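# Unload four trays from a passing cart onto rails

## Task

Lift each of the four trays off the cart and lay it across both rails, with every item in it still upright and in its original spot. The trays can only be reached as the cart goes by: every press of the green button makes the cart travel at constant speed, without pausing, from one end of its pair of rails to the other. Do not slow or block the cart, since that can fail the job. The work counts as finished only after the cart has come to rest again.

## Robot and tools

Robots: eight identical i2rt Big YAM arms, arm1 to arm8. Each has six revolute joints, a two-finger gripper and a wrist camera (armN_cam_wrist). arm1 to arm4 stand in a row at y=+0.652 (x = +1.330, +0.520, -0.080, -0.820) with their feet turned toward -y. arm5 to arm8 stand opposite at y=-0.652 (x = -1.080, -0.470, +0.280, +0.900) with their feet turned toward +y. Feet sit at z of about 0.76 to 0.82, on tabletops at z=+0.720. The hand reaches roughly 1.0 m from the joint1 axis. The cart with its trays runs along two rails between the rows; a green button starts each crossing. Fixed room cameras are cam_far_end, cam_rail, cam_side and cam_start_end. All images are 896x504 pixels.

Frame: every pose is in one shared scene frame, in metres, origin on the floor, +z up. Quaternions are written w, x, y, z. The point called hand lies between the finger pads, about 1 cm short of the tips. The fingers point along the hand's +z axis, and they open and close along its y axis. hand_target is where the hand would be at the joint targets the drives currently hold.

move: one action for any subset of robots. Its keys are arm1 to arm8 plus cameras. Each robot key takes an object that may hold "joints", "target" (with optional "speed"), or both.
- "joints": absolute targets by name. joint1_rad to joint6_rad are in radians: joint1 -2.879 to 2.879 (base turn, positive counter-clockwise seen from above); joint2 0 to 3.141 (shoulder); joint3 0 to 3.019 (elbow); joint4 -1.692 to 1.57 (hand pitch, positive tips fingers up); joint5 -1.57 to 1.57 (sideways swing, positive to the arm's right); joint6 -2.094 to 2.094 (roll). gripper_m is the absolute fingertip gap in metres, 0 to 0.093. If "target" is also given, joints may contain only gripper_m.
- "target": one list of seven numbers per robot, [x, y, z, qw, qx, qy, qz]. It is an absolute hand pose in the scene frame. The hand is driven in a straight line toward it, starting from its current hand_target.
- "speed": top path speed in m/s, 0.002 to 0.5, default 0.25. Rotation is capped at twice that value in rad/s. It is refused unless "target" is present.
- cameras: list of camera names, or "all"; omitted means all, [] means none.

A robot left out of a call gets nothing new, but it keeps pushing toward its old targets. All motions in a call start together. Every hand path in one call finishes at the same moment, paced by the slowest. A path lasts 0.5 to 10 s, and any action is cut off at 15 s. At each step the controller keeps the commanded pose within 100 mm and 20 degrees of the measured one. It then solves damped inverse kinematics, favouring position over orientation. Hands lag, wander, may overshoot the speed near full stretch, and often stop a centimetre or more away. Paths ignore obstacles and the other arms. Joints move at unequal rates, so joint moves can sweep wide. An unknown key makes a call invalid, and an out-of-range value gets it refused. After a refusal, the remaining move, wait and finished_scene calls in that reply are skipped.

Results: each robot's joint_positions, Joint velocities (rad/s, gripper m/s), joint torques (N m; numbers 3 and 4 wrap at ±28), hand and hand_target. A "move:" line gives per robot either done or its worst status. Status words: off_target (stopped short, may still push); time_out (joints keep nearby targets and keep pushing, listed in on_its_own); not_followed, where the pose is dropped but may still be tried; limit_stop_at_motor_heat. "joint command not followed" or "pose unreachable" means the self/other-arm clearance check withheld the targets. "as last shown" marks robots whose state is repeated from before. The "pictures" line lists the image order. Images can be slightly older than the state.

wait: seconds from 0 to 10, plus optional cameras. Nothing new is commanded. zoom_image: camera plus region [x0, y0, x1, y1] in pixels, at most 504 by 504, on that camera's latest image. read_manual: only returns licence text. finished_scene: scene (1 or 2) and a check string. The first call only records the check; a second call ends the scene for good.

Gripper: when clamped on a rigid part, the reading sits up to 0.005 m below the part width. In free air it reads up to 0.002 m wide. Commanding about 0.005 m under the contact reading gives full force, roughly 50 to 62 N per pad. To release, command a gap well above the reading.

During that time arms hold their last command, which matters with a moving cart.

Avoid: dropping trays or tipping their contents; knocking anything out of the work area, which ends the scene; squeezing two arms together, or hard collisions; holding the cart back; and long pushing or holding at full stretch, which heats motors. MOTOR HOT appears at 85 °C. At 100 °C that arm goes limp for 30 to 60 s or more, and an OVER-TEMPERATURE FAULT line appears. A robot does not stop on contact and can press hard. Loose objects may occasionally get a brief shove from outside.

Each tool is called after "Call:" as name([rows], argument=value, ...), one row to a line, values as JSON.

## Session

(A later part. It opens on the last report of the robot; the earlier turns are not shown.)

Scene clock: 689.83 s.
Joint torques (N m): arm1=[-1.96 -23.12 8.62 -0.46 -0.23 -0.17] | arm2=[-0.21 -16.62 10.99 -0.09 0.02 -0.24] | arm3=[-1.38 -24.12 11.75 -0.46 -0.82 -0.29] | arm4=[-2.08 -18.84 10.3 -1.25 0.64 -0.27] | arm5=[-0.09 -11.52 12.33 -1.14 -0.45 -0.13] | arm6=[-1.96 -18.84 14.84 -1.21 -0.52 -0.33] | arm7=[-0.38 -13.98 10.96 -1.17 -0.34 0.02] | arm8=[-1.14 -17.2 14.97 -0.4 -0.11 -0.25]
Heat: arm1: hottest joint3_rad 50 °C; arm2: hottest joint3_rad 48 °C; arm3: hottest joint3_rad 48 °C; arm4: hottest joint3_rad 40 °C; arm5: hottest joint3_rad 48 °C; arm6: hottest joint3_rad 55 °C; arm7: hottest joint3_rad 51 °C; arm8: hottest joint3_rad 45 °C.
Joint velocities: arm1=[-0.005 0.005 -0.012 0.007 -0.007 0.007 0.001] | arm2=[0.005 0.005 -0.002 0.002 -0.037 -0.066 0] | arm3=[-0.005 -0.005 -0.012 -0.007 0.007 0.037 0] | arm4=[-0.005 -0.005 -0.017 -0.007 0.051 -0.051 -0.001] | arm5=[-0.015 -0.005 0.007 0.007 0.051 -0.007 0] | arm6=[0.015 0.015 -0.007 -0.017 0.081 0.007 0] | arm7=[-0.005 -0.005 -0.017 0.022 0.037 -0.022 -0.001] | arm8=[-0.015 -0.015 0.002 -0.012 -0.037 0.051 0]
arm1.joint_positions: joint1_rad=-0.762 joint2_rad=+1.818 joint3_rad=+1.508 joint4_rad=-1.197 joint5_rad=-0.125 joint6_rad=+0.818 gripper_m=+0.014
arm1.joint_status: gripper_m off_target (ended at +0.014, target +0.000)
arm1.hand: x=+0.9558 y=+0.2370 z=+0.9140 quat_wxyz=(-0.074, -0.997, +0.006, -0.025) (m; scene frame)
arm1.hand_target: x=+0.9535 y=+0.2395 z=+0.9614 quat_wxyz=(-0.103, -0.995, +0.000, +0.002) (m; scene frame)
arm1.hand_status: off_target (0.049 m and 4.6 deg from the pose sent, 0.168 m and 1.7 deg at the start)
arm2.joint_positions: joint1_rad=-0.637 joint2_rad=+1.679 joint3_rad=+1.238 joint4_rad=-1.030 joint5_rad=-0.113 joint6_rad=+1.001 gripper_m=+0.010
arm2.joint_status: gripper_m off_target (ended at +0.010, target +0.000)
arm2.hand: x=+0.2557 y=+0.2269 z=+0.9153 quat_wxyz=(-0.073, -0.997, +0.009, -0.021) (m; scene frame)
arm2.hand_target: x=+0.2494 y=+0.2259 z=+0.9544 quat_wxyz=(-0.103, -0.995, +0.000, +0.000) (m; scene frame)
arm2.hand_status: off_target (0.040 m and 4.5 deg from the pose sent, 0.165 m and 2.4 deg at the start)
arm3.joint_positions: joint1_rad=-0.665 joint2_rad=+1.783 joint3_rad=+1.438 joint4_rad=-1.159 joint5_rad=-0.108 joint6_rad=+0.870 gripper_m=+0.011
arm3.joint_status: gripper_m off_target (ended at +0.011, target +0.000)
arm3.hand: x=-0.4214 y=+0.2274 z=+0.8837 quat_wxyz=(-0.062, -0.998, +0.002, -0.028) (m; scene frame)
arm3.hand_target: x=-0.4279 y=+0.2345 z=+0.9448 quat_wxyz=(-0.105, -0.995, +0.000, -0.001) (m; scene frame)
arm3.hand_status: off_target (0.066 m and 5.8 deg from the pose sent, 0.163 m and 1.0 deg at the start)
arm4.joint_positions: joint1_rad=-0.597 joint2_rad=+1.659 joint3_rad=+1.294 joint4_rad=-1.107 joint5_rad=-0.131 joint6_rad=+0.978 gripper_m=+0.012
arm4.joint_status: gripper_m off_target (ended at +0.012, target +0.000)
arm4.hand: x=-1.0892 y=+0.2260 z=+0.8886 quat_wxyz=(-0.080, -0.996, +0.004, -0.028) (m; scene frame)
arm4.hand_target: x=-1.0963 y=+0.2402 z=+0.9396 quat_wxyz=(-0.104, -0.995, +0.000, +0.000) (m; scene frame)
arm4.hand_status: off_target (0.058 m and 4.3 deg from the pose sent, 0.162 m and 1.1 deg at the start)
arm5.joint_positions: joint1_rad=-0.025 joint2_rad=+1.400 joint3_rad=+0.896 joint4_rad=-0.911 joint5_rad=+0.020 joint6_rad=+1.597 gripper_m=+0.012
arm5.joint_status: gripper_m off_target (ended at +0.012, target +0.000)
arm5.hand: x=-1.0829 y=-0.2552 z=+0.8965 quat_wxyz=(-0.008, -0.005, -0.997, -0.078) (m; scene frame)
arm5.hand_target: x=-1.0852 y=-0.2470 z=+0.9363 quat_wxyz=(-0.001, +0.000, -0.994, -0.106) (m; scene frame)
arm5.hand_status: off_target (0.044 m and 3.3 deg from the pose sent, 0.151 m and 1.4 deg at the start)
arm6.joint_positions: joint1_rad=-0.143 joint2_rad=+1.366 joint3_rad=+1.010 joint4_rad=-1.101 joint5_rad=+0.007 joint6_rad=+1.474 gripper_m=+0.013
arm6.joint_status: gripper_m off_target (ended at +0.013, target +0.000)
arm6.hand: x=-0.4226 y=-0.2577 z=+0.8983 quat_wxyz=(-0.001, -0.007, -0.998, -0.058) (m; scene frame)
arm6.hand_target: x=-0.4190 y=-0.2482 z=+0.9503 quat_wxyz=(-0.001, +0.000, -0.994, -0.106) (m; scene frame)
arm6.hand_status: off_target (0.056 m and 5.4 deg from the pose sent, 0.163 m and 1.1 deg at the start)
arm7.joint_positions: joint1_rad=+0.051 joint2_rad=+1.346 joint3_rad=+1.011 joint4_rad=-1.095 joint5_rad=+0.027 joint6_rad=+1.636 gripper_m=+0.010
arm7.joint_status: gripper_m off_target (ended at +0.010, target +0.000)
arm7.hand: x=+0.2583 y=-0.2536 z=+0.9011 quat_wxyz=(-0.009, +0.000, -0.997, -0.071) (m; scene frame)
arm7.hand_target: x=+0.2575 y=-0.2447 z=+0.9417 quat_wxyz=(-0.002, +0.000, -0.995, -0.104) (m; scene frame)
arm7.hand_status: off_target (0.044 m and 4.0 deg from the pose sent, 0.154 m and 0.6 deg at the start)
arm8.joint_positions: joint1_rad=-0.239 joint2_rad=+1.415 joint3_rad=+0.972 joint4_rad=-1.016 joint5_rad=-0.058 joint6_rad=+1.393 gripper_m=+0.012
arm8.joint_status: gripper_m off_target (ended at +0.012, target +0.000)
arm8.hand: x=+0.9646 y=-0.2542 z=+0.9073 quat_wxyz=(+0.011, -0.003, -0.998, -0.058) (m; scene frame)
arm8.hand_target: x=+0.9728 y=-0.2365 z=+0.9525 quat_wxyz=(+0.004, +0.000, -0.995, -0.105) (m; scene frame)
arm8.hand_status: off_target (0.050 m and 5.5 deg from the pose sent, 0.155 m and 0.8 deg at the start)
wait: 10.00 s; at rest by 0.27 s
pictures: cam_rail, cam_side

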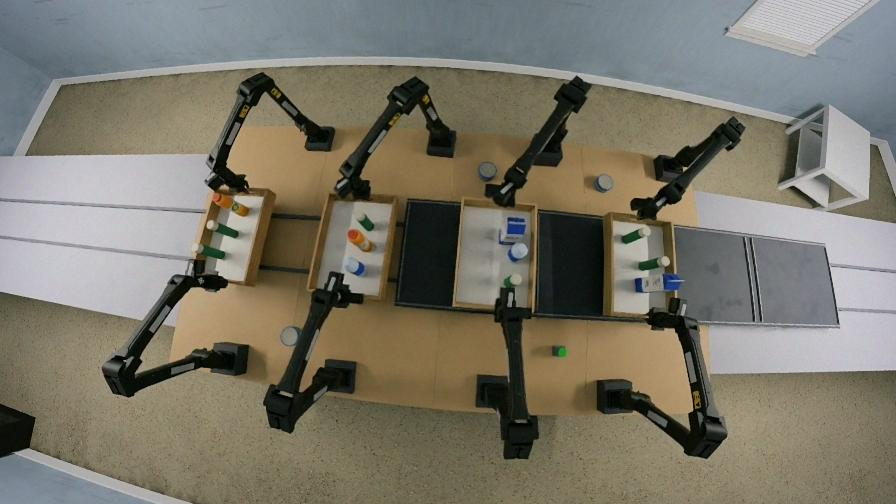

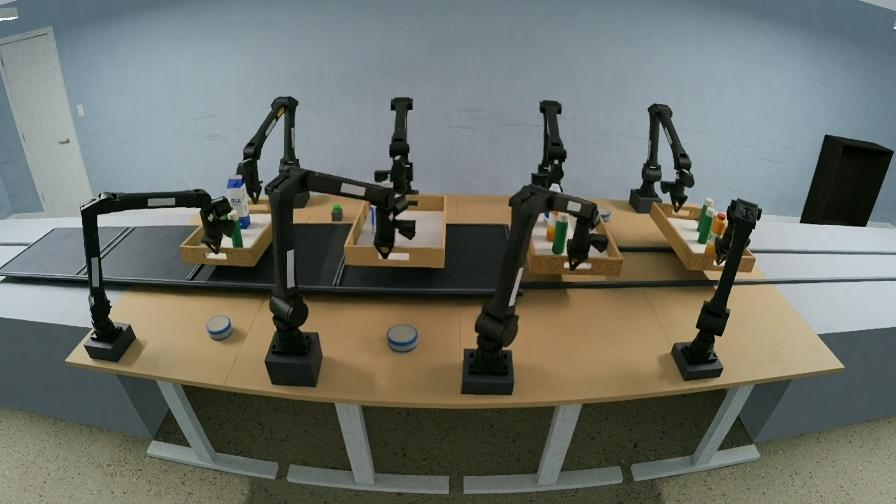

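Call:
wait(seconds=10, cameras=[])

Call:
wait(seconds=10, cameras=[])

Call:
wait(seconds=10, cameras=["cam_rail"])

Scene clock: 706.80 s.
Joint torques (N m): arm1=[-1.44 -22.65 8.62 -0.66 -0.19 -0.19] | arm2=[-0.21 -16.62 10.92 -0.2 -0.02 -0.22] | arm3=[-1.38 -24.06 11.75 -0.47 -0.82 -0.29] | arm4=[-1.79 -19.02 10.29 -1.31 0.64 -0.28] | arm5=[0.03 -12.04 12.34 -1.17 -0.48 -0.11] | arm6=[-1.96 -18.84 14.84 -1.22 -0.52 -0.33] | arm7=[-0.44 -13.86 10.97 -1.17 -0.33 0.02] | arm8=[-1.14 -17.26 15.02 -0.38 -0.1 -0.24]
Heat: arm1: hottest joint3_rad 49 °C; arm2: hottest joint3_rad 47 °C; arm3: hottest joint3_rad 47 °C; arm4: hottest joint3_rad 39 °C; arm5: hottest joint3_rad 48 °C; arm6: hottest joint3_rad 56 °C; arm7: hottest joint3_rad 51 °C; arm8: hottest joint3_rad 45 °C.
Joint velocities: arm1=[0.015 -0.005 -0.017 -0.002 -0.095 -0.037 -0.001] | arm2=[-0.015 -0.005 -0.007 -0.002 0.022 -0.081 0] | arm3=[0.005 -0.015 0.002 -0.012 -0.022 -0.007 -0.001] | arm4=[0.005 -0.015 0.002 0.007 0.007 -0.051 -0.001] | arm5=[-0.005 -0.005 -0.012 -0.007 0.022 0.007 0] | arm6=[-0.005 -0.005 -0.002 0.022 0.037 -0.051 0] | arm7=[-0.005 -0.005 0.007 -0.012 -0.037 -0.037 -0.001] | arm8=[-0.015 -0.005 -0.017 0.012 -0.037 -0.081 0]
arm1.joint_positions: joint1_rad=-0.762 joint2_rad=+1.818 joint3_rad=+1.508 joint4_rad=-1.197 joint5_rad=-0.125 joint6_rad=+0.818 gripper_m=+0.014
arm1.joint_status: gripper_m off_target (ended at +0.014, target +0.000)
arm1.hand: x=+0.9558 y=+0.2370 z=+0.9140 quat_wxyz=(-0.074, -0.997, +0.006, -0.025) (m; scene frame)
arm1.hand_target: x=+0.9535 y=+0.2395 z=+0.9614 quat_wxyz=(-0.103, -0.995, +0.000, +0.002) (m; scene frame)
arm1.hand_status: off_target (0.049 m and 4.6 deg from the pose sent, 0.168 m and 1.7 deg at the start)
arm2.joint_positions: joint1_rad=-0.637 joint2_rad=+1.679 joint3_rad=+1.238 joint4_rad=-1.030 joint5_rad=-0.113 joint6_rad=+1.001 gripper_m=+0.010
arm2.joint_status: gripper_m off_target (ended at +0.010, target +0.000)
arm2.hand: x=+0.2557 y=+0.2269 z=+0.9153 quat_wxyz=(-0.073, -0.997, +0.009, -0.021) (m; scene frame)
arm2.hand_target: x=+0.2494 y=+0.2259 z=+0.9544 quat_wxyz=(-0.103, -0.995, +0.000, +0.000) (m; scene frame)
arm2.hand_status: off_target (0.040 m and 4.5 deg from the pose sent, 0.165 m and 2.4 deg at the start)
arm3.joint_positions: joint1_rad=-0.665 joint2_rad=+1.783 joint3_rad=+1.438 joint4_rad=-1.159 joint5_rad=-0.108 joint6_rad=+0.870 gripper_m=+0.011
arm3.joint_status: gripper_m off_target (ended at +0.011, target +0.000)
arm3.hand: x=-0.4214 y=+0.2274 z=+0.8837 quat_wxyz=(-0.062, -0.998, +0.002, -0.028) (m; scene frame)
arm3.hand_target: x=-0.4279 y=+0.2345 z=+0.9448 quat_wxyz=(-0.105, -0.995, +0.000, -0.001) (m; scene frame)
arm3.hand_status: off_target (0.066 m and 5.8 deg from the pose sent, 0.163 m and 1.0 deg at the start)
arm4.joint_positions: joint1_rad=-0.597 joint2_rad=+1.659 joint3_rad=+1.294 joint4_rad=-1.107 joint5_rad=-0.131 joint6_rad=+0.978 gripper_m=+0.012
arm4.joint_status: gripper_m off_target (ended at +0.012, target +0.000)
arm4.hand: x=-1.0892 y=+0.2260 z=+0.8886 quat_wxyz=(-0.080, -0.996, +0.004, -0.028) (m; scene frame)
arm4.hand_target: x=-1.0963 y=+0.2402 z=+0.9396 quat_wxyz=(-0.104, -0.995, +0.000, +0.000) (m; scene frame)
arm4.hand_status: off_target (0.058 m and 4.3 deg from the pose sent, 0.162 m and 1.1 deg at the start)
arm5.joint_positions: joint1_rad=-0.025 joint2_rad=+1.400 joint3_rad=+0.896 joint4_rad=-0.911 joint5_rad=+0.020 joint6_rad=+1.597 gripper_m=+0.012
arm5.joint_status: gripper_m off_target (ended at +0.012, target +0.000)
arm5.hand: x=-1.0829 y=-0.2552 z=+0.8965 quat_wxyz=(-0.008, -0.005, -0.997, -0.078) (m; scene frame)
arm5.hand_target: x=-1.0852 y=-0.2470 z=+0.9363 quat_wxyz=(-0.001, +0.000, -0.994, -0.106) (m; scene frame)
arm5.hand_status: off_target (0.044 m and 3.3 deg from the pose sent, 0.151 m and 1.4 deg at the start)
arm6.joint_positions: joint1_rad=-0.143 joint2_rad=+1.366 joint3_rad=+1.010 joint4_rad=-1.101 joint5_rad=+0.007 joint6_rad=+1.474 gripper_m=+0.013
arm6.joint_status: gripper_m off_target (ended at +0.013, target +0.000)
arm6.hand: x=-0.4226 y=-0.2577 z=+0.8983 quat_wxyz=(-0.001, -0.007, -0.998, -0.058) (m; scene frame)
arm6.hand_target: x=-0.4190 y=-0.2482 z=+0.9503 quat_wxyz=(-0.001, +0.000, -0.994, -0.106) (m; scene frame)
arm6.hand_status: off_target (0.056 m and 5.4 deg from the pose sent, 0.163 m and 1.1 deg at the start)
arm7.joint_positions: joint1_rad=+0.051 joint2_rad=+1.346 joint3_rad=+1.011 joint4_rad=-1.095 joint5_rad=+0.027 joint6_rad=+1.636 gripper_m=+0.010
arm7.joint_status: gripper_m off_target (ended at +0.010, target +0.000)
arm7.hand: x=+0.2583 y=-0.2536 z=+0.9011 quat_wxyz=(-0.009, +0.000, -0.997, -0.071) (m; scene frame)
arm7.hand_target: x=+0.2575 y=-0.2447 z=+0.9417 quat_wxyz=(-0.002, +0.000, -0.995, -0.104) (m; scene frame)
arm7.hand_status: off_target (0.044 m and 4.0 deg from the pose sent, 0.154 m and 0.6 deg at the start)
arm8.joint_positions: joint1_rad=-0.239 joint2_rad=+1.415 joint3_rad=+0.972 joint4_rad=-1.016 joint5_rad=-0.058 joint6_rad=+1.393 gripper_m=+0.012
arm8.joint_status: gripper_m off_target (ended at +0.012, target +0.000)
arm8.hand: x=+0.9646 y=-0.2542 z=+0.9073 quat_wxyz=(+0.011, -0.003, -0.998, -0.058) (m; scene frame)
arm8.hand_target: x=+0.9728 y=-0.2365 z=+0.9525 quat_wxyz=(+0.004, +0.000, -0.995, -0.105) (m; scene frame)
arm8.hand_status: off_target (0.050 m and 5.5 deg from the pose sent, 0.155 m and 0.8 deg at the start)
wait: 10.00 s; at rest from the start
pictures: none
No camera images: "cameras" was empty.

Scene clock: 716.80 s.
Joint torques (N m): arm1=[-0.85 -23.71 8.46 -0.49 -0.21 -0.24] | arm2=[0.09 -16.38 11.02 -0.27 0 -0.22] | arm3=[-1.38 -24.06 11.75 -0.46 -0.82 -0.29] | arm4=[-2.14 -18.61 10.3 -1.26 0.63 -0.26] | arm5=[-0.15 -12.1 12.37 -1.18 -0.48 -0.11] | arm6=[-1.96 -18.84 14.84 -1.21 -0.52 -0.33] | arm7=[-0.38 -13.92 10.99 -1.16 -0.33 0.02] | arm8=[-1.14 -17.2 14.98 -0.34 -0.1 -0.24]
Heat: arm1: hottest joint3_rad 49 °C; arm2: hottest joint3_rad 47 °C; arm3: hottest joint3_rad 46 °C; arm4: hottest joint3_rad 39 °C; arm5: hottest joint3_rad 48 °C; arm6: hottest joint3_rad 56 °C; arm7: hottest joint3_rad 52 °C; arm8: hottest joint3_rad 45 °C.
Joint velocities: arm1=[0.005 -0.005 -0.002 0.002 0.051 -0.066 0] | arm2=[-0.015 0.005 -0.002 0.012 0.037 -0.037 0] | arm3=[-0.015 -0.015 0.012 -0.012 0.066 -0.051 -0.001] | arm4=[0.005 -0.015 -0.002 -0.002 -0.051 -0.051 0] | arm5=[-0.005 -0.005 0.002 -0.012 -0.022 -0.066 -0.001] | arm6=[-0.024 -0.015 0.017 -0.002 -0.037 -0.066 0] | arm7=[-0.005 0.005 0.007 -0.017 -0.095 -0.051 0.001] | arm8=[-0.005 -0.015 -0.002 -0.007 0.007 -0.022 0.002]
arm1.joint_positions: joint1_rad=-0.762 joint2_rad=+1.818 joint3_rad=+1.508 joint4_rad=-1.197 joint5_rad=-0.125 joint6_rad=+0.818 gripper_m=+0.014
arm1.joint_status: gripper_m off_target (ended at +0.014, target +0.000)
arm1.hand: x=+0.9558 y=+0.2370 z=+0.9140 quat_wxyz=(-0.074, -0.997, +0.006, -0.025) (m; scene frame)
arm1.hand_target: x=+0.9535 y=+0.2395 z=+0.9614 quat_wxyz=(-0.103, -0.995, +0.000, +0.002) (m; scene frame)
arm1.hand_status: off_target (0.049 m and 4.6 deg from the pose sent, 0.168 m and 1.7 deg at the start)
arm2.joint_positions: joint1_rad=-0.637 joint2_rad=+1.679 joint3_rad=+1.238 joint4_rad=-1.030 joint5_rad=-0.113 joint6_rad=+1.001 gripper_m=+0.010
arm2.joint_status: gripper_m off_target (ended at +0.010, target +0.000)
arm2.hand: x=+0.2557 y=+0.2269 z=+0.9153 quat_wxyz=(-0.073, -0.997, +0.009, -0.021) (m; scene frame)
arm2.hand_target: x=+0.2494 y=+0.2259 z=+0.9544 quat_wxyz=(-0.103, -0.995, +0.000, +0.000) (m; scene frame)
arm2.hand_status: off_target (0.040 m and 4.5 deg from the pose sent, 0.165 m and 2.4 deg at the start)
arm3.joint_positions: joint1_rad=-0.665 joint2_rad=+1.783 joint3_rad=+1.438 joint4_rad=-1.159 joint5_rad=-0.108 joint6_rad=+0.870 gripper_m=+0.011
arm3.joint_status: gripper_m off_target (ended at +0.011, target +0.000)
arm3.hand: x=-0.4214 y=+0.2274 z=+0.8837 quat_wxyz=(-0.062, -0.998, +0.002, -0.028) (m; scene frame)
arm3.hand_target: x=-0.4279 y=+0.2345 z=+0.9448 quat_wxyz=(-0.105, -0.995, +0.000, -0.001) (m; scene frame)
arm3.hand_status: off_target (0.066 m and 5.8 deg from the pose sent, 0.163 m and 1.0 deg at the start)
arm4.joint_positions: joint1_rad=-0.597 joint2_rad=+1.659 joint3_rad=+1.294 joint4_rad=-1.107 joint5_rad=-0.131 joint6_rad=+0.978 gripper_m=+0.012
arm4.joint_status: gripper_m off_target (ended at +0.012, target +0.000)
arm4.hand: x=-1.0892 y=+0.2260 z=+0.8886 quat_wxyz=(-0.080, -0.996, +0.004, -0.028) (m; scene frame)
arm4.hand_target: x=-1.0963 y=+0.2402 z=+0.9396 quat_wxyz=(-0.104, -0.995, +0.000, +0.000) (m; scene frame)
arm4.hand_status: off_target (0.058 m and 4.3 deg from the pose sent, 0.162 m and 1.1 deg at the start)
arm5.joint_positions: joint1_rad=-0.025 joint2_rad=+1.400 joint3_rad=+0.896 joint4_rad=-0.911 joint5_rad=+0.020 joint6_rad=+1.597 gripper_m=+0.012
arm5.joint_status: gripper_m off_target (ended at +0.012, target +0.000)
arm5.hand: x=-1.0829 y=-0.2552 z=+0.8965 quat_wxyz=(-0.008, -0.005, -0.997, -0.078) (m; scene frame)
arm5.hand_target: x=-1.0852 y=-0.2470 z=+0.9363 quat_wxyz=(-0.001, +0.000, -0.994, -0.106) (m; scene frame)
arm5.hand_status: off_target (0.044 m and 3.3 deg from the pose sent, 0.151 m and 1.4 deg at the start)
arm6.joint_positions: joint1_rad=-0.143 joint2_rad=+1.366 joint3_rad=+1.010 joint4_rad=-1.101 joint5_rad=+0.007 joint6_rad=+1.474 gripper_m=+0.013
arm6.joint_status: gripper_m off_target (ended at +0.013, target +0.000)
arm6.hand: x=-0.4226 y=-0.2577 z=+0.8983 quat_wxyz=(-0.001, -0.007, -0.998, -0.058) (m; scene frame)
arm6.hand_target: x=-0.4190 y=-0.2482 z=+0.9503 quat_wxyz=(-0.001, +0.000, -0.994, -0.106) (m; scene frame)
arm6.hand_status: off_target (0.056 m and 5.4 deg from the pose sent, 0.163 m and 1.1 deg at the start)
arm7.joint_positions: joint1_rad=+0.051 joint2_rad=+1.346 joint3_rad=+1.011 joint4_rad=-1.095 joint5_rad=+0.027 joint6_rad=+1.636 gripper_m=+0.010
arm7.joint_status: gripper_m off_target (ended at +0.010, target +0.000)
arm7.hand: x=+0.2583 y=-0.2536 z=+0.9011 quat_wxyz=(-0.009, +0.000, -0.997, -0.071) (m; scene frame)
arm7.hand_target: x=+0.2575 y=-0.2447 z=+0.9417 quat_wxyz=(-0.002, +0.000, -0.995, -0.104) (m; scene frame)
arm7.hand_status: off_target (0.044 m and 4.0 deg from the pose sent, 0.154 m and 0.6 deg at the start)
arm8.joint_positions: joint1_rad=-0.239 joint2_rad=+1.415 joint3_rad=+0.972 joint4_rad=-1.016 joint5_rad=-0.058 joint6_rad=+1.393 gripper_m=+0.012
arm8.joint_status: gripper_m off_target (ended at +0.012, target +0.000)
arm8.hand: x=+0.9646 y=-0.2542 z=+0.9073 quat_wxyz=(+0.011, -0.003, -0.998, -0.058) (m; scene frame)
arm8.hand_target: x=+0.9728 y=-0.2365 z=+0.9525 quat_wxyz=(+0.004, +0.000, -0.995, -0.105) (m; scene frame)
arm8.hand_status: off_target (0.050 m and 5.5 deg from the pose sent, 0.155 m and 0.8 deg at the start)
wait: 10.00 s; at rest by 0.27 s
pictures: none
No camera images: "cameras" was empty.

Scene clock: 726.80 s.
Joint torques (N m): arm1=[-2.2 -22.59 8.57 -0.55 -0.2 -0.19] | arm2=[-0.38 -16.56 10.85 -0.21 0.02 -0.23] | arm3=[-1.38 -24.12 11.75 -0.46 -0.82 -0.28] | arm4=[-1.96 -18.9 10.29 -1.25 0.62 -0.27] | arm5=[0.21 -12.04 12.23 -1.29 -0.44 -0.12] | arm6=[-1.9 -18.84 14.84 -1.21 -0.51 -0.33] | arm7=[-0.44 -13.92 10.97 -1.16 -0.33 0.02] | arm8=[-1.14 -17.32 14.99 -0.4 -0.1 -0.24]
Heat: arm1: hottest joint3_rad 49 °C; arm2: hottest joint3_rad 46 °C; arm3: hottest joint3_rad 46 °C; arm4: hottest joint3_rad 39 °C; arm5: hottest joint3_rad 48 °C; arm6: hottest joint3_rad 56 °C; arm7: hottest joint3_rad 52 °C; arm8: hottest joint3_rad 45 °C.
Joint velocities: arm1=[-0.005 0.005 -0.007 0.002 -0.007 0.051 0] | arm2=[-0.005 0.005 0.022 0.017 -0.007 -0.022 -0.001] | arm3=[-0.005 0.005 -0.002 0.017 -0.007 0.007 0] | arm4=[0.005 -0.015 -0.027 -0.002 -0.022 -0.037 -0.002] | arm5=[-0.015 -0.015 0.017 -0.012 0.051 -0.007 0] | arm6=[0.005 -0.005 0.007 -0.022 -0.022 -0.081 0] | arm7=[-0.005 0.005 0.002 -0.007 -0.037 0.037 0.001] | arm8=[-0.015 -0.015 0.017 -0.002 -0.066 0.007 0]
arm1.joint_positions: joint1_rad=-0.762 joint2_rad=+1.818 joint3_rad=+1.508 joint4_rad=-1.197 joint5_rad=-0.125 joint6_rad=+0.818 gripper_m=+0.014
arm1.joint_status: gripper_m off_target (ended at +0.014, target +0.000)
arm1.hand: x=+0.9558 y=+0.2370 z=+0.9140 quat_wxyz=(-0.074, -0.997, +0.006, -0.025) (m; scene frame)
arm1.hand_target: x=+0.9535 y=+0.2395 z=+0.9614 quat_wxyz=(-0.103, -0.995, +0.000, +0.002) (m; scene frame)
arm1.hand_status: off_target (0.049 m and 4.6 deg from the pose sent, 0.168 m and 1.7 deg at the start)
arm2.joint_positions: joint1_rad=-0.637 joint2_rad=+1.679 joint3_rad=+1.238 joint4_rad=-1.030 joint5_rad=-0.113 joint6_rad=+1.001 gripper_m=+0.010
arm2.joint_status: gripper_m off_target (ended at +0.010, target +0.000)
arm2.hand: x=+0.2557 y=+0.2269 z=+0.9153 quat_wxyz=(-0.073, -0.997, +0.009, -0.021) (m; scene frame)
arm2.hand_target: x=+0.2494 y=+0.2259 z=+0.9544 quat_wxyz=(-0.103, -0.995, +0.000, +0.000) (m; scene frame)
arm2.hand_status: off_target (0.040 m and 4.5 deg from the pose sent, 0.165 m and 2.4 deg at the start)
arm3.joint_positions: joint1_rad=-0.665 joint2_rad=+1.783 joint3_rad=+1.438 joint4_rad=-1.159 joint5_rad=-0.108 joint6_rad=+0.870 gripper_m=+0.011
arm3.joint_status: gripper_m off_target (ended at +0.011, target +0.000)
arm3.hand: x=-0.4214 y=+0.2274 z=+0.8837 quat_wxyz=(-0.062, -0.998, +0.002, -0.028) (m; scene frame)
arm3.hand_target: x=-0.4279 y=+0.2345 z=+0.9448 quat_wxyz=(-0.105, -0.995, +0.000, -0.001) (m; scene frame)
arm3.hand_status: off_target (0.066 m and 5.8 deg from the pose sent, 0.163 m and 1.0 deg at the start)
arm4.joint_positions: joint1_rad=-0.597 joint2_rad=+1.659 joint3_rad=+1.294 joint4_rad=-1.107 joint5_rad=-0.131 joint6_rad=+0.978 gripper_m=+0.012
arm4.joint_status: gripper_m off_target (ended at +0.012, target +0.000)
arm4.hand: x=-1.0892 y=+0.2260 z=+0.8886 quat_wxyz=(-0.080, -0.996, +0.004, -0.028) (m; scene frame)
arm4.hand_target: x=-1.0963 y=+0.2402 z=+0.9396 quat_wxyz=(-0.104, -0.995, +0.000, +0.000) (m; scene frame)
arm4.hand_status: off_target (0.058 m and 4.3 deg from the pose sent, 0.162 m and 1.1 deg at the start)
arm5.joint_positions: joint1_rad=-0.025 joint2_rad=+1.400 joint3_rad=+0.896 joint4_rad=-0.911 joint5_rad=+0.020 joint6_rad=+1.597 gripper_m=+0.012
arm5.joint_status: gripper_m off_target (ended at +0.012, target +0.000)
arm5.hand: x=-1.0829 y=-0.2552 z=+0.8965 quat_wxyz=(-0.008, -0.005, -0.997, -0.078) (m; scene frame)
arm5.hand_target: x=-1.0852 y=-0.2470 z=+0.9363 quat_wxyz=(-0.001, +0.000, -0.994, -0.106) (m; scene frame)
arm5.hand_status: off_target (0.044 m and 3.3 deg from the pose sent, 0.151 m and 1.4 deg at the start)
arm6.joint_positions: joint1_rad=-0.143 joint2_rad=+1.366 joint3_rad=+1.010 joint4_rad=-1.101 joint5_rad=+0.007 joint6_rad=+1.474 gripper_m=+0.013
arm6.joint_status: gripper_m off_target (ended at +0.013, target +0.000)
arm6.hand: x=-0.4226 y=-0.2577 z=+0.8983 quat_wxyz=(-0.001, -0.007, -0.998, -0.058) (m; scene frame)
arm6.hand_target: x=-0.4190 y=-0.2482 z=+0.9503 quat_wxyz=(-0.001, +0.000, -0.994, -0.106) (m; scene frame)
arm6.hand_status: off_target (0.056 m and 5.4 deg from the pose sent, 0.163 m and 1.1 deg at the start)
arm7.joint_positions: joint1_rad=+0.051 joint2_rad=+1.346 joint3_rad=+1.011 joint4_rad=-1.095 joint5_rad=+0.027 joint6_rad=+1.636 gripper_m=+0.010
arm7.joint_status: gripper_m off_target (ended at +0.010, target +0.000)
arm7.hand: x=+0.2583 y=-0.2536 z=+0.9011 quat_wxyz=(-0.009, +0.000, -0.997, -0.071) (m; scene frame)
arm7.hand_target: x=+0.2575 y=-0.2447 z=+0.9417 quat_wxyz=(-0.002, +0.000, -0.995, -0.104) (m; scene frame)
arm7.hand_status: off_target (0.044 m and 4.0 deg from the pose sent, 0.154 m and 0.6 deg at the start)
arm8.joint_positions: joint1_rad=-0.239 joint2_rad=+1.415 joint3_rad=+0.972 joint4_rad=-1.016 joint5_rad=-0.058 joint6_rad=+1.393 gripper_m=+0.012
arm8.joint_status: gripper_m off_target (ended at +0.012, target +0.000)
arm8.hand: x=+0.9646 y=-0.2542 z=+0.9073 quat_wxyz=(+0.011, -0.003, -0.998, -0.058) (m; scene frame)
arm8.hand_target: x=+0.9728 y=-0.2365 z=+0.9525 quat_wxyz=(+0.004, +0.000, -0.995, -0.105) (m; scene frame)
arm8.hand_status: off_target (0.050 m and 5.5 deg from the pose sent, 0.155 m and 0.8 deg at the start)
wait: 10.00 s; at rest by 0.27 s
pictures: cam_rail

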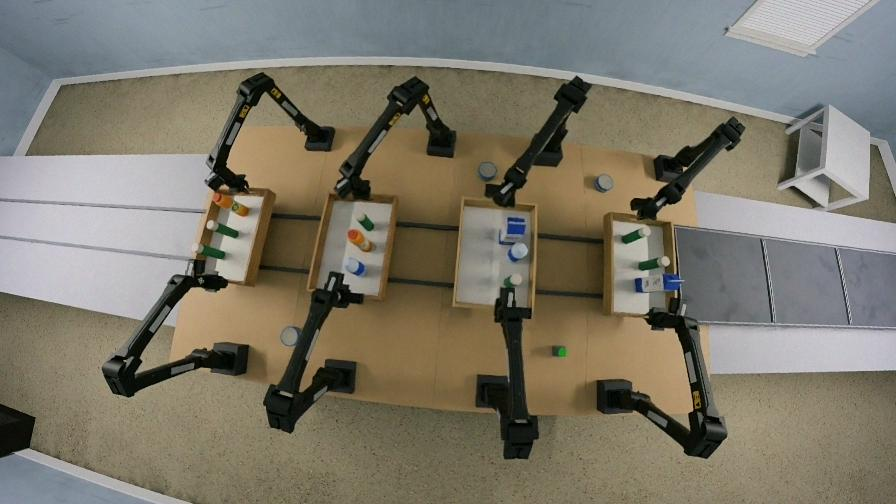

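Call:
move(arm1={"target":[0.9535,0.2395,0.796,0.1045,0.9945,0,0],"speed":0.055}, arm2={"target":[0.2494,0.2259,0.788,0.1045,0.9945,0,0],"speed":0.055}, arm3={"target":[-0.4279,0.2345,0.782,0.1045,0.9945,0,0],"speed":0.055}, arm4={"target":[-1.0963,0.2402,0.777,0.1045,0.9945,0,0],"speed":0.055}, arm5={"target":[-1.0852,-0.2470,0.772,0,0,0.9945,0.1045],"speed":0.055}, arm6={"target":[-0.4190,-0.2482,0.786,0,0,0.9945,0.1045],"speed":0.055}, arm7={"target":[0.2575,-0.2447,0.777,0,0,0.9945,0.1045],"speed":0.055}, arm8={"target":[0.9728,-0.2365,0.787,0,0,0.9945,0.1045],"speed":0.055}, cameras=["cam_rail","cam_side"])

Scene clock: 736.23 s.
Joint torques (N m): arm1=[-2.49 -16.79 6.61 1.94 -0.45 -0.35] | arm2=[0.03 -11.99 7.45 2.17 -0.06 -0.32] | arm3=[-1.79 -16.56 7.28 3.06 -1.17 -0.55] | arm4=[-2.14 -11.4 6.87 2.36 -0.03 -0.36] | arm5=[-0.21 -6.53 4.72 2.48 0.06 -0.23] | arm6=[-1.79 -13.04 6.48 1.51 -0.14 -0.51] | arm7=[-0.21 -9.76 4.11 3.11 -0.18 0.02] | arm8=[-0.21 -10.7 6.86 3.34 0.16 -0.22]
Heat: arm1: hottest joint3_rad 48 °C; arm2: hottest joint3_rad 46 °C; arm3: hottest joint3_rad 46 °C; arm4: hottest joint3_rad 39 °C; arm5: hottest joint3_rad 48 °C; arm6: hottest joint3_rad 55 °C; arm7: hottest joint3_rad 51 °C; arm8: hottest joint3_rad 46 °C.
move: arm1 off_target; arm2 off_target; arm3 off_target; arm4 off_target; arm5 off_target; arm6 done; arm7 off_target; arm8 off_target
Joint velocities: arm1=[0.005 -0.015 -0.012 0.012 0.051 0.051 -0.001] | arm2=[0.005 -0.005 0.002 -0.007 -0.051 0.037 -0.001] | arm3=[0.005 0.005 -0.012 -0.012 0.037 -0.022 0] | arm4=[-0.015 -0.024 -0.002 -0.007 0.037 -0.066 0] | arm5=[-0.005 -0.005 0.002 0.007 -0.066 0.022 0] | arm6=[-0.005 -0.015 -0.022 -0.012 -0.022 0.007 0] | arm7=[-0.005 -0.005 -0.022 -0.022 -0.081 -0.022 -0.001] | arm8=[0.005 -0.015 -0.012 -0.012 -0.022 -0.095 0]
arm1.joint_positions: joint1_rad=-0.761 joint2_rad=+1.907 joint3_rad=+1.289 joint4_rad=-0.856 joint5_rad=-0.124 joint6_rad=+0.827 gripper_m=+0.014
arm1.joint_status: not commanded
arm1.hand: x=+0.9658 y=+0.2449 z=+0.7945 quat_wxyz=(-0.085, -0.996, +0.009, -0.014) (m; scene frame)
arm1.hand_target: x=+0.9551 y=+0.2412 z=+0.7966 quat_wxyz=(-0.104, -0.995, +0.000, +0.000) (m; scene frame)
arm1.hand_status: off_target (0.014 m and 2.9 deg from the pose sent, 0.118 m and 4.6 deg at the start)
arm2.joint_positions: joint1_rad=-0.637 joint2_rad=+1.855 joint3_rad=+1.073 joint4_rad=-0.658 joint5_rad=-0.113 joint6_rad=+1.010 gripper_m=+0.010
arm2.joint_status: not commanded
arm2.hand: x=+0.2585 y=+0.2302 z=+0.7850 quat_wxyz=(-0.086, -0.996, +0.012, -0.013) (m; scene frame)
arm2.hand_target: x=+0.2488 y=+0.2253 z=+0.7872 quat_wxyz=(-0.104, -0.995, +0.000, +0.000) (m; scene frame)
arm2.hand_status: off_target (0.011 m and 3.0 deg from the pose sent, 0.127 m and 4.5 deg at the start)
arm3.joint_positions: joint1_rad=-0.662 joint2_rad=+1.859 joint3_rad=+1.256 joint4_rad=-0.866 joint5_rad=-0.093 joint6_rad=+0.890 gripper_m=+0.013
arm3.joint_status: not commanded
arm3.hand: x=-0.4143 y=+0.2353 z=+0.7848 quat_wxyz=(-0.071, -0.997, +0.010, -0.012) (m; scene frame)
arm3.hand_target: x=-0.4286 y=+0.2340 z=+0.7829 quat_wxyz=(-0.102, -0.995, +0.000, +0.001) (m; scene frame)
arm3.hand_status: off_target (0.014 m and 4.3 deg from the pose sent, 0.102 m and 5.8 deg at the start)
arm4.joint_positions: joint1_rad=-0.597 joint2_rad=+1.743 joint3_rad=+1.087 joint4_rad=-0.766 joint5_rad=-0.113 joint6_rad=+0.990 gripper_m=+0.012
arm4.joint_status: not commanded
arm4.hand: x=-1.0853 y=+0.2362 z=+0.7833 quat_wxyz=(-0.096, -0.995, +0.008, -0.007) (m; scene frame)
arm4.hand_target: x=-1.0955 y=+0.2409 z=+0.7780 quat_wxyz=(-0.104, -0.995, +0.000, +0.001) (m; scene frame)
arm4.hand_status: off_target (0.013 m and 1.6 deg from the pose sent, 0.113 m and 4.3 deg at the start)
arm5.joint_positions: joint1_rad=-0.031 joint2_rad=+1.610 joint3_rad=+0.770 joint4_rad=-0.509 joint5_rad=+0.003 joint6_rad=+1.606 gripper_m=+0.013
arm5.joint_status: not commanded
arm5.hand: x=-1.0839 y=-0.2386 z=+0.7906 quat_wxyz=(+0.001, -0.012, -0.994, -0.111) (m; scene frame)
arm5.hand_target: x=-1.0852 y=-0.2473 z=+0.7739 quat_wxyz=(+0.000, +0.000, -0.995, -0.104) (m; scene frame)
arm5.hand_status: off_target (0.020 m and 1.5 deg from the pose sent, 0.125 m and 3.3 deg at the start)
arm6.joint_positions: joint1_rad=-0.153 joint2_rad=+1.507 joint3_rad=+0.826 joint4_rad=-0.684 joint5_rad=-0.006 joint6_rad=+1.482 gripper_m=+0.013
arm6.joint_status: not commanded
arm6.hand: x=-0.4209 y=-0.2427 z=+0.7917 quat_wxyz=(+0.001, -0.016, -0.994, -0.104) (m; scene frame)
arm6.hand_target: x=-0.4190 y=-0.2473 z=+0.7864 quat_wxyz=(+0.000, +0.000, -0.995, -0.104) (m; scene frame)
arm6.hand_status: done (0.008 m and 1.8 deg from the pose sent, 0.113 m and 5.4 deg at the start)
arm7.joint_positions: joint1_rad=+0.047 joint2_rad=+1.498 joint3_rad=+0.825 joint4_rad=-0.705 joint5_rad=+0.018 joint6_rad=+1.636 gripper_m=+0.011
arm7.joint_status: not commanded
arm7.hand: x=+0.2578 y=-0.2446 z=+0.7891 quat_wxyz=(-0.003, -0.002, -0.995, -0.096) (m; scene frame)
arm7.hand_target: x=+0.2573 y=-0.2450 z=+0.7787 quat_wxyz=(+0.000, +0.000, -0.995, -0.104) (m; scene frame)
arm7.hand_status: off_target (0.012 m and 1.0 deg from the pose sent, 0.124 m and 4.0 deg at the start)
arm8.joint_positions: joint1_rad=-0.239 joint2_rad=+1.580 joint3_rad=+0.810 joint4_rad=-0.621 joint5_rad=-0.057 joint6_rad=+1.398 gripper_m=+0.013
arm8.joint_status: not commanded
arm8.hand: x=+0.9680 y=-0.2462 z=+0.8011 quat_wxyz=(+0.004, -0.005, -0.996, -0.091) (m; scene frame)
arm8.hand_target: x=+0.9718 y=-0.2405 z=+0.7880 quat_wxyz=(+0.000, +0.000, -0.995, -0.104) (m; scene frame)
arm8.hand_status: off_target (0.018 m and 1.7 deg from the pose sent, 0.122 m and 5.5 deg at the start)
pictures: cam_rail, cam_side

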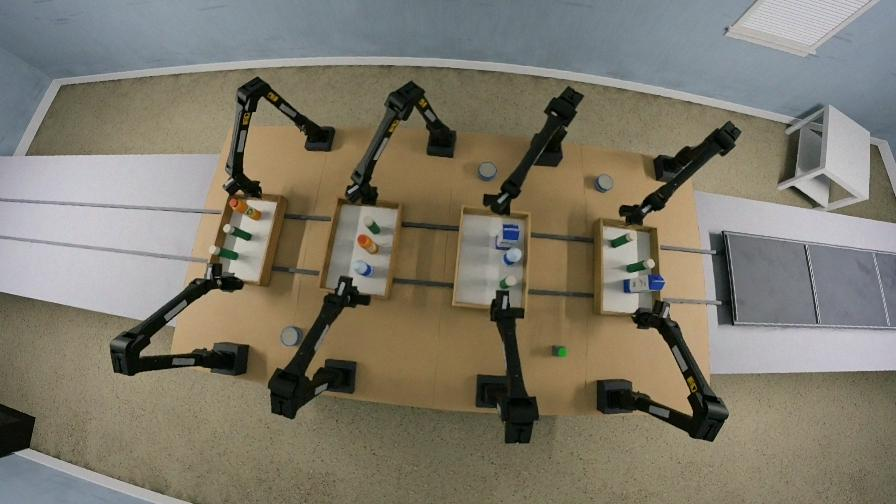

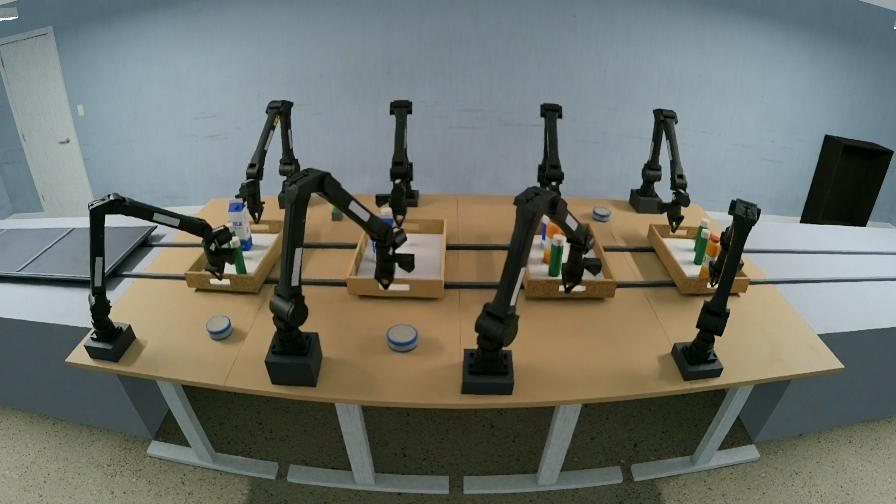

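Call:
move(arm1={"target":[0.960,0.237,0.886,0.1045,0.9945,0,0],"speed":0.12,"joints":{"gripper_m":0.055}}, arm2={"target":[0.253,0.223,0.877,0.1045,0.9945,0,0],"speed":0.12,"joints":{"gripper_m":0.055}}, arm3={"target":[-0.420,0.233,0.873,0.1045,0.9945,0,0],"speed":0.12,"joints":{"gripper_m":0.055}}, arm4={"target":[-1.090,0.234,0.868,0.1045,0.9945,0,0],"speed":0.12,"joints":{"gripper_m":0.055}}, arm5={"target":[-1.085,-0.245,0.864,0,0,0.9945,0.1045],"speed":0.12,"joints":{"gripper_m":0.055}}, arm6={"target":[-0.419,-0.237,0.876,0,0,0.9945,0.1045],"speed":0.12,"joints":{"gripper_m":0.055}}, arm7={"target":[0.2575,-0.244,0.869,0,0,0.9945,0.1045],"speed":0.12,"joints":{"gripper_m":0.055}}, arm8={"target":[0.970,-0.247,0.878,0,0,0.9945,0.1045],"speed":0.12,"joints":{"gripper_m":0.055}}, cameras=["cam_rail","cam_side","cam_far_end","cam_start_end"])

Scene clock: 757.23 s.
Joint torques (N m): arm1=[-0.5 -16.85 10.95 -0.08 -0.11 -0.05] | arm2=[0.09 -11.99 12.83 -0.08 -0.01 -0.04] | arm3=[0.79 -15.85 14.46 0.01 -0.15 -0.1] | arm4=[0.73 -11.05 12.11 0.4 0.02 0] | arm5=[0.44 -7.88 11.3 0.61 0.05 -0.11] | arm6=[-1.2 -13.22 13.04 0.38 -0.03 -0.12] | arm7=[-0.21 -10.58 10.1 0.08 -0.03 0.01] | arm8=[-0.44 -12.34 12.64 0.36 0.16 -0.18]
Heat: arm1: hottest joint3_rad 47 °C; arm2: hottest joint3_rad 45 °C; arm3: hottest joint3_rad 45 °C; arm4: hottest joint3_rad 38 °C; arm5: hottest joint3_rad 45 °C; arm6: hottest joint3_rad 49 °C; arm7: hottest joint3_rad 47 °C; arm8: hottest joint3_rad 44 °C.
move: arm1 off_target; arm2 off_target; arm3 off_target; arm4 off_target; arm5 off_target; arm6 off_target; arm7 off_target; arm8 off_target
Joint velocities: arm1=[-0.005 0.005 -0.007 -0.017 -0.081 0.066 0] | arm2=[-0.005 -0.005 0.007 -0.007 0.007 0.037 0.001] | arm3=[-0.005 -0.015 -0.017 0.012 0.037 -0.022 0] | arm4=[-0.005 -0.024 0.002 0.007 0.007 0.022 -0.001] | arm5=[0.005 -0.005 0.007 -0.007 -0.081 -0.051 0] | arm6=[-0.015 -0.005 0.007 -0.017 -0.022 -0.022 0.001] | arm7=[-0.015 0.015 -0.012 -0.012 -0.11 -0.037 0.001] | arm8=[0.015 -0.005 -0.017 -0.022 -0.051 -0.037 0]
arm1.joint_positions: joint1_rad=-0.762 joint2_rad=+1.802 joint3_rad=+1.331 joint4_rad=-1.013 joint5_rad=-0.130 joint6_rad=+0.814 gripper_m=+0.055
arm1.joint_status: all done
arm1.hand: x=+0.9729 y=+0.2524 z=+0.8601 quat_wxyz=(-0.084, -0.996, +0.003, -0.019) (m; scene frame)
arm1.hand_target: x=+0.9598 y=+0.2369 z=+0.8857 quat_wxyz=(-0.105, -0.994, +0.000, +0.000) (m; scene frame)
arm1.hand_status: off_target (0.033 m and 3.2 deg from the pose sent, 0.092 m and 2.9 deg at the start)
arm2.joint_positions: joint1_rad=-0.637 joint2_rad=+1.705 joint3_rad=+1.093 joint4_rad=-0.829 joint5_rad=-0.113 joint6_rad=+0.989 gripper_m=+0.055
arm2.joint_status: all done
arm2.hand: x=+0.2647 y=+0.2404 z=+0.8563 quat_wxyz=(-0.085, -0.996, +0.003, -0.013) (m; scene frame)
arm2.hand_target: x=+0.2538 y=+0.2245 z=+0.8781 quat_wxyz=(-0.105, -0.995, +0.000, +0.000) (m; scene frame)
arm2.hand_status: off_target (0.029 m and 2.7 deg from the pose sent, 0.092 m and 3.0 deg at the start)
arm3.joint_positions: joint1_rad=-0.682 joint2_rad=+1.724 joint3_rad=+1.263 joint4_rad=-0.982 joint5_rad=-0.118 joint6_rad=+0.865 gripper_m=+0.055
arm3.joint_status: all done
arm3.hand: x=-0.4110 y=+0.2500 z=+0.8526 quat_wxyz=(-0.088, -0.996, +0.006, -0.011) (m; scene frame)
arm3.hand_target: x=-0.4187 y=+0.2347 z=+0.8736 quat_wxyz=(-0.105, -0.995, +0.000, +0.001) (m; scene frame)
arm3.hand_status: off_target (0.028 m and 2.4 deg from the pose sent, 0.088 m and 4.3 deg at the start)
arm4.joint_positions: joint1_rad=-0.610 joint2_rad=+1.629 joint3_rad=+1.147 joint4_rad=-0.953 joint5_rad=-0.114 joint6_rad=+0.967 gripper_m=+0.055
arm4.joint_status: all done
arm4.hand: x=-1.0851 y=+0.2476 z=+0.8514 quat_wxyz=(-0.090, -0.996, +0.004, -0.009) (m; scene frame)
arm4.hand_target: x=-1.0898 y=+0.2343 z=+0.8676 quat_wxyz=(-0.104, -0.995, +0.000, +0.000) (m; scene frame)
arm4.hand_status: off_target (0.022 m and 2.0 deg from the pose sent, 0.085 m and 1.6 deg at the start)
arm5.joint_positions: joint1_rad=-0.031 joint2_rad=+1.447 joint3_rad=+0.790 joint4_rad=-0.743 joint5_rad=+0.003 joint6_rad=+1.596 gripper_m=+0.055
arm5.joint_status: all done
arm5.hand: x=-1.0836 y=-0.2653 z=+0.8480 quat_wxyz=(+0.000, -0.007, -0.996, -0.086) (m; scene frame)
arm5.hand_target: x=-1.0850 y=-0.2459 z=+0.8639 quat_wxyz=(+0.000, +0.000, -0.994, -0.105) (m; scene frame)
arm5.hand_status: off_target (0.026 m and 2.3 deg from the pose sent, 0.074 m and 1.5 deg at the start)
arm6.joint_positions: joint1_rad=-0.153 joint2_rad=+1.396 joint3_rad=+0.908 joint4_rad=-0.928 joint5_rad=-0.007 joint6_rad=+1.455 gripper_m=+0.055
arm6.joint_status: all done
arm6.hand: x=-0.4218 y=-0.2570 z=+0.8534 quat_wxyz=(+0.003, -0.002, -0.997, -0.079) (m; scene frame)
arm6.hand_target: x=-0.4191 y=-0.2387 z=+0.8759 quat_wxyz=(+0.000, +0.000, -0.995, -0.105) (m; scene frame)
arm6.hand_status: off_target (0.030 m and 3.0 deg from the pose sent, 0.084 m and 1.8 deg at the start)
arm7.joint_positions: joint1_rad=+0.047 joint2_rad=+1.373 joint3_rad=+0.874 joint4_rad=-0.910 joint5_rad=+0.015 joint6_rad=+1.636 gripper_m=+0.055
arm7.joint_status: all done
arm7.hand: x=+0.2585 y=-0.2636 z=+0.8449 quat_wxyz=(-0.002, -0.002, -0.997, -0.081) (m; scene frame)
arm7.hand_target: x=+0.2576 y=-0.2451 z=+0.8684 quat_wxyz=(+0.000, +0.000, -0.994, -0.105) (m; scene frame)
arm7.hand_status: off_target (0.031 m and 2.8 deg from the pose sent, 0.080 m and 1.0 deg at the start)
arm8.joint_positions: joint1_rad=-0.239 joint2_rad=+1.430 joint3_rad=+0.841 joint4_rad=-0.812 joint5_rad=-0.057 joint6_rad=+1.392 gripper_m=+0.055
arm8.joint_status: all done
arm8.hand: x=+0.9640 y=-0.2623 z=+0.8605 quat_wxyz=(+0.005, -0.002, -0.996, -0.086) (m; scene frame)
arm8.hand_target: x=+0.9702 y=-0.2457 z=+0.8775 quat_wxyz=(+0.000, +0.000, -0.995, -0.105) (m; scene frame)
arm8.hand_status: off_target (0.024 m and 2.2 deg from the pose sent, 0.077 m and 1.7 deg at the start)
pictures: cam_far_end, cam_rail, cam_side, cam_start_end

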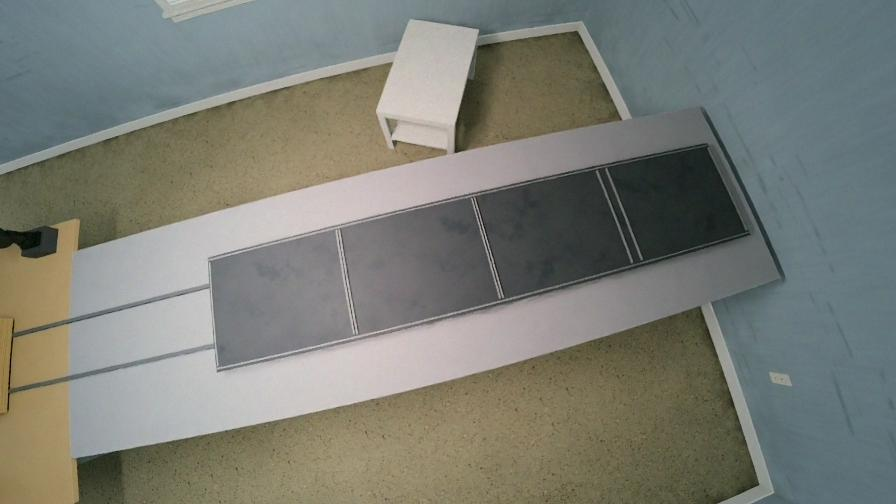

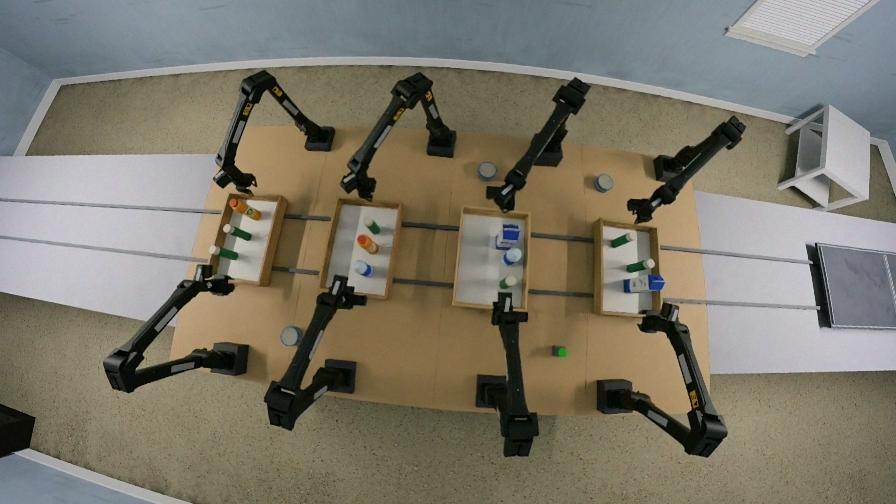

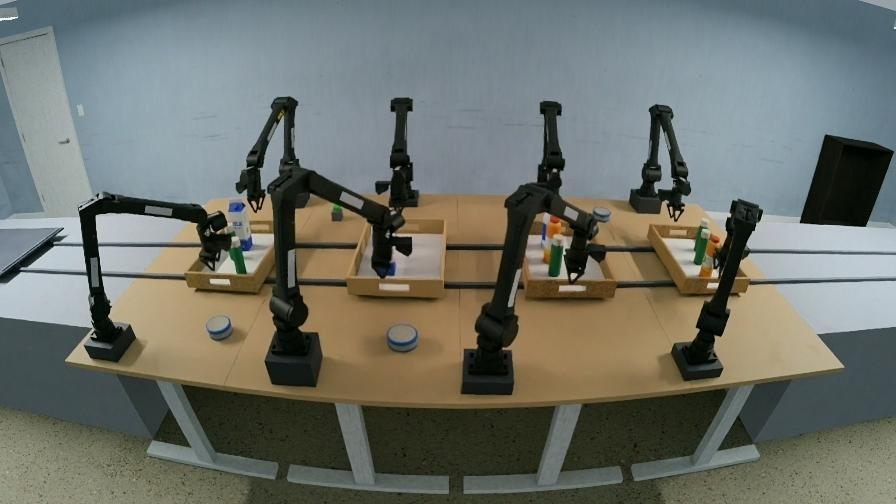

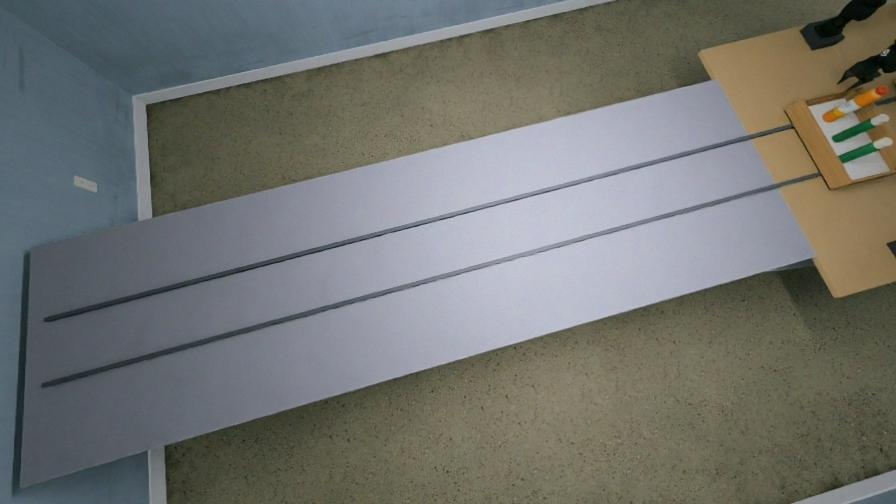

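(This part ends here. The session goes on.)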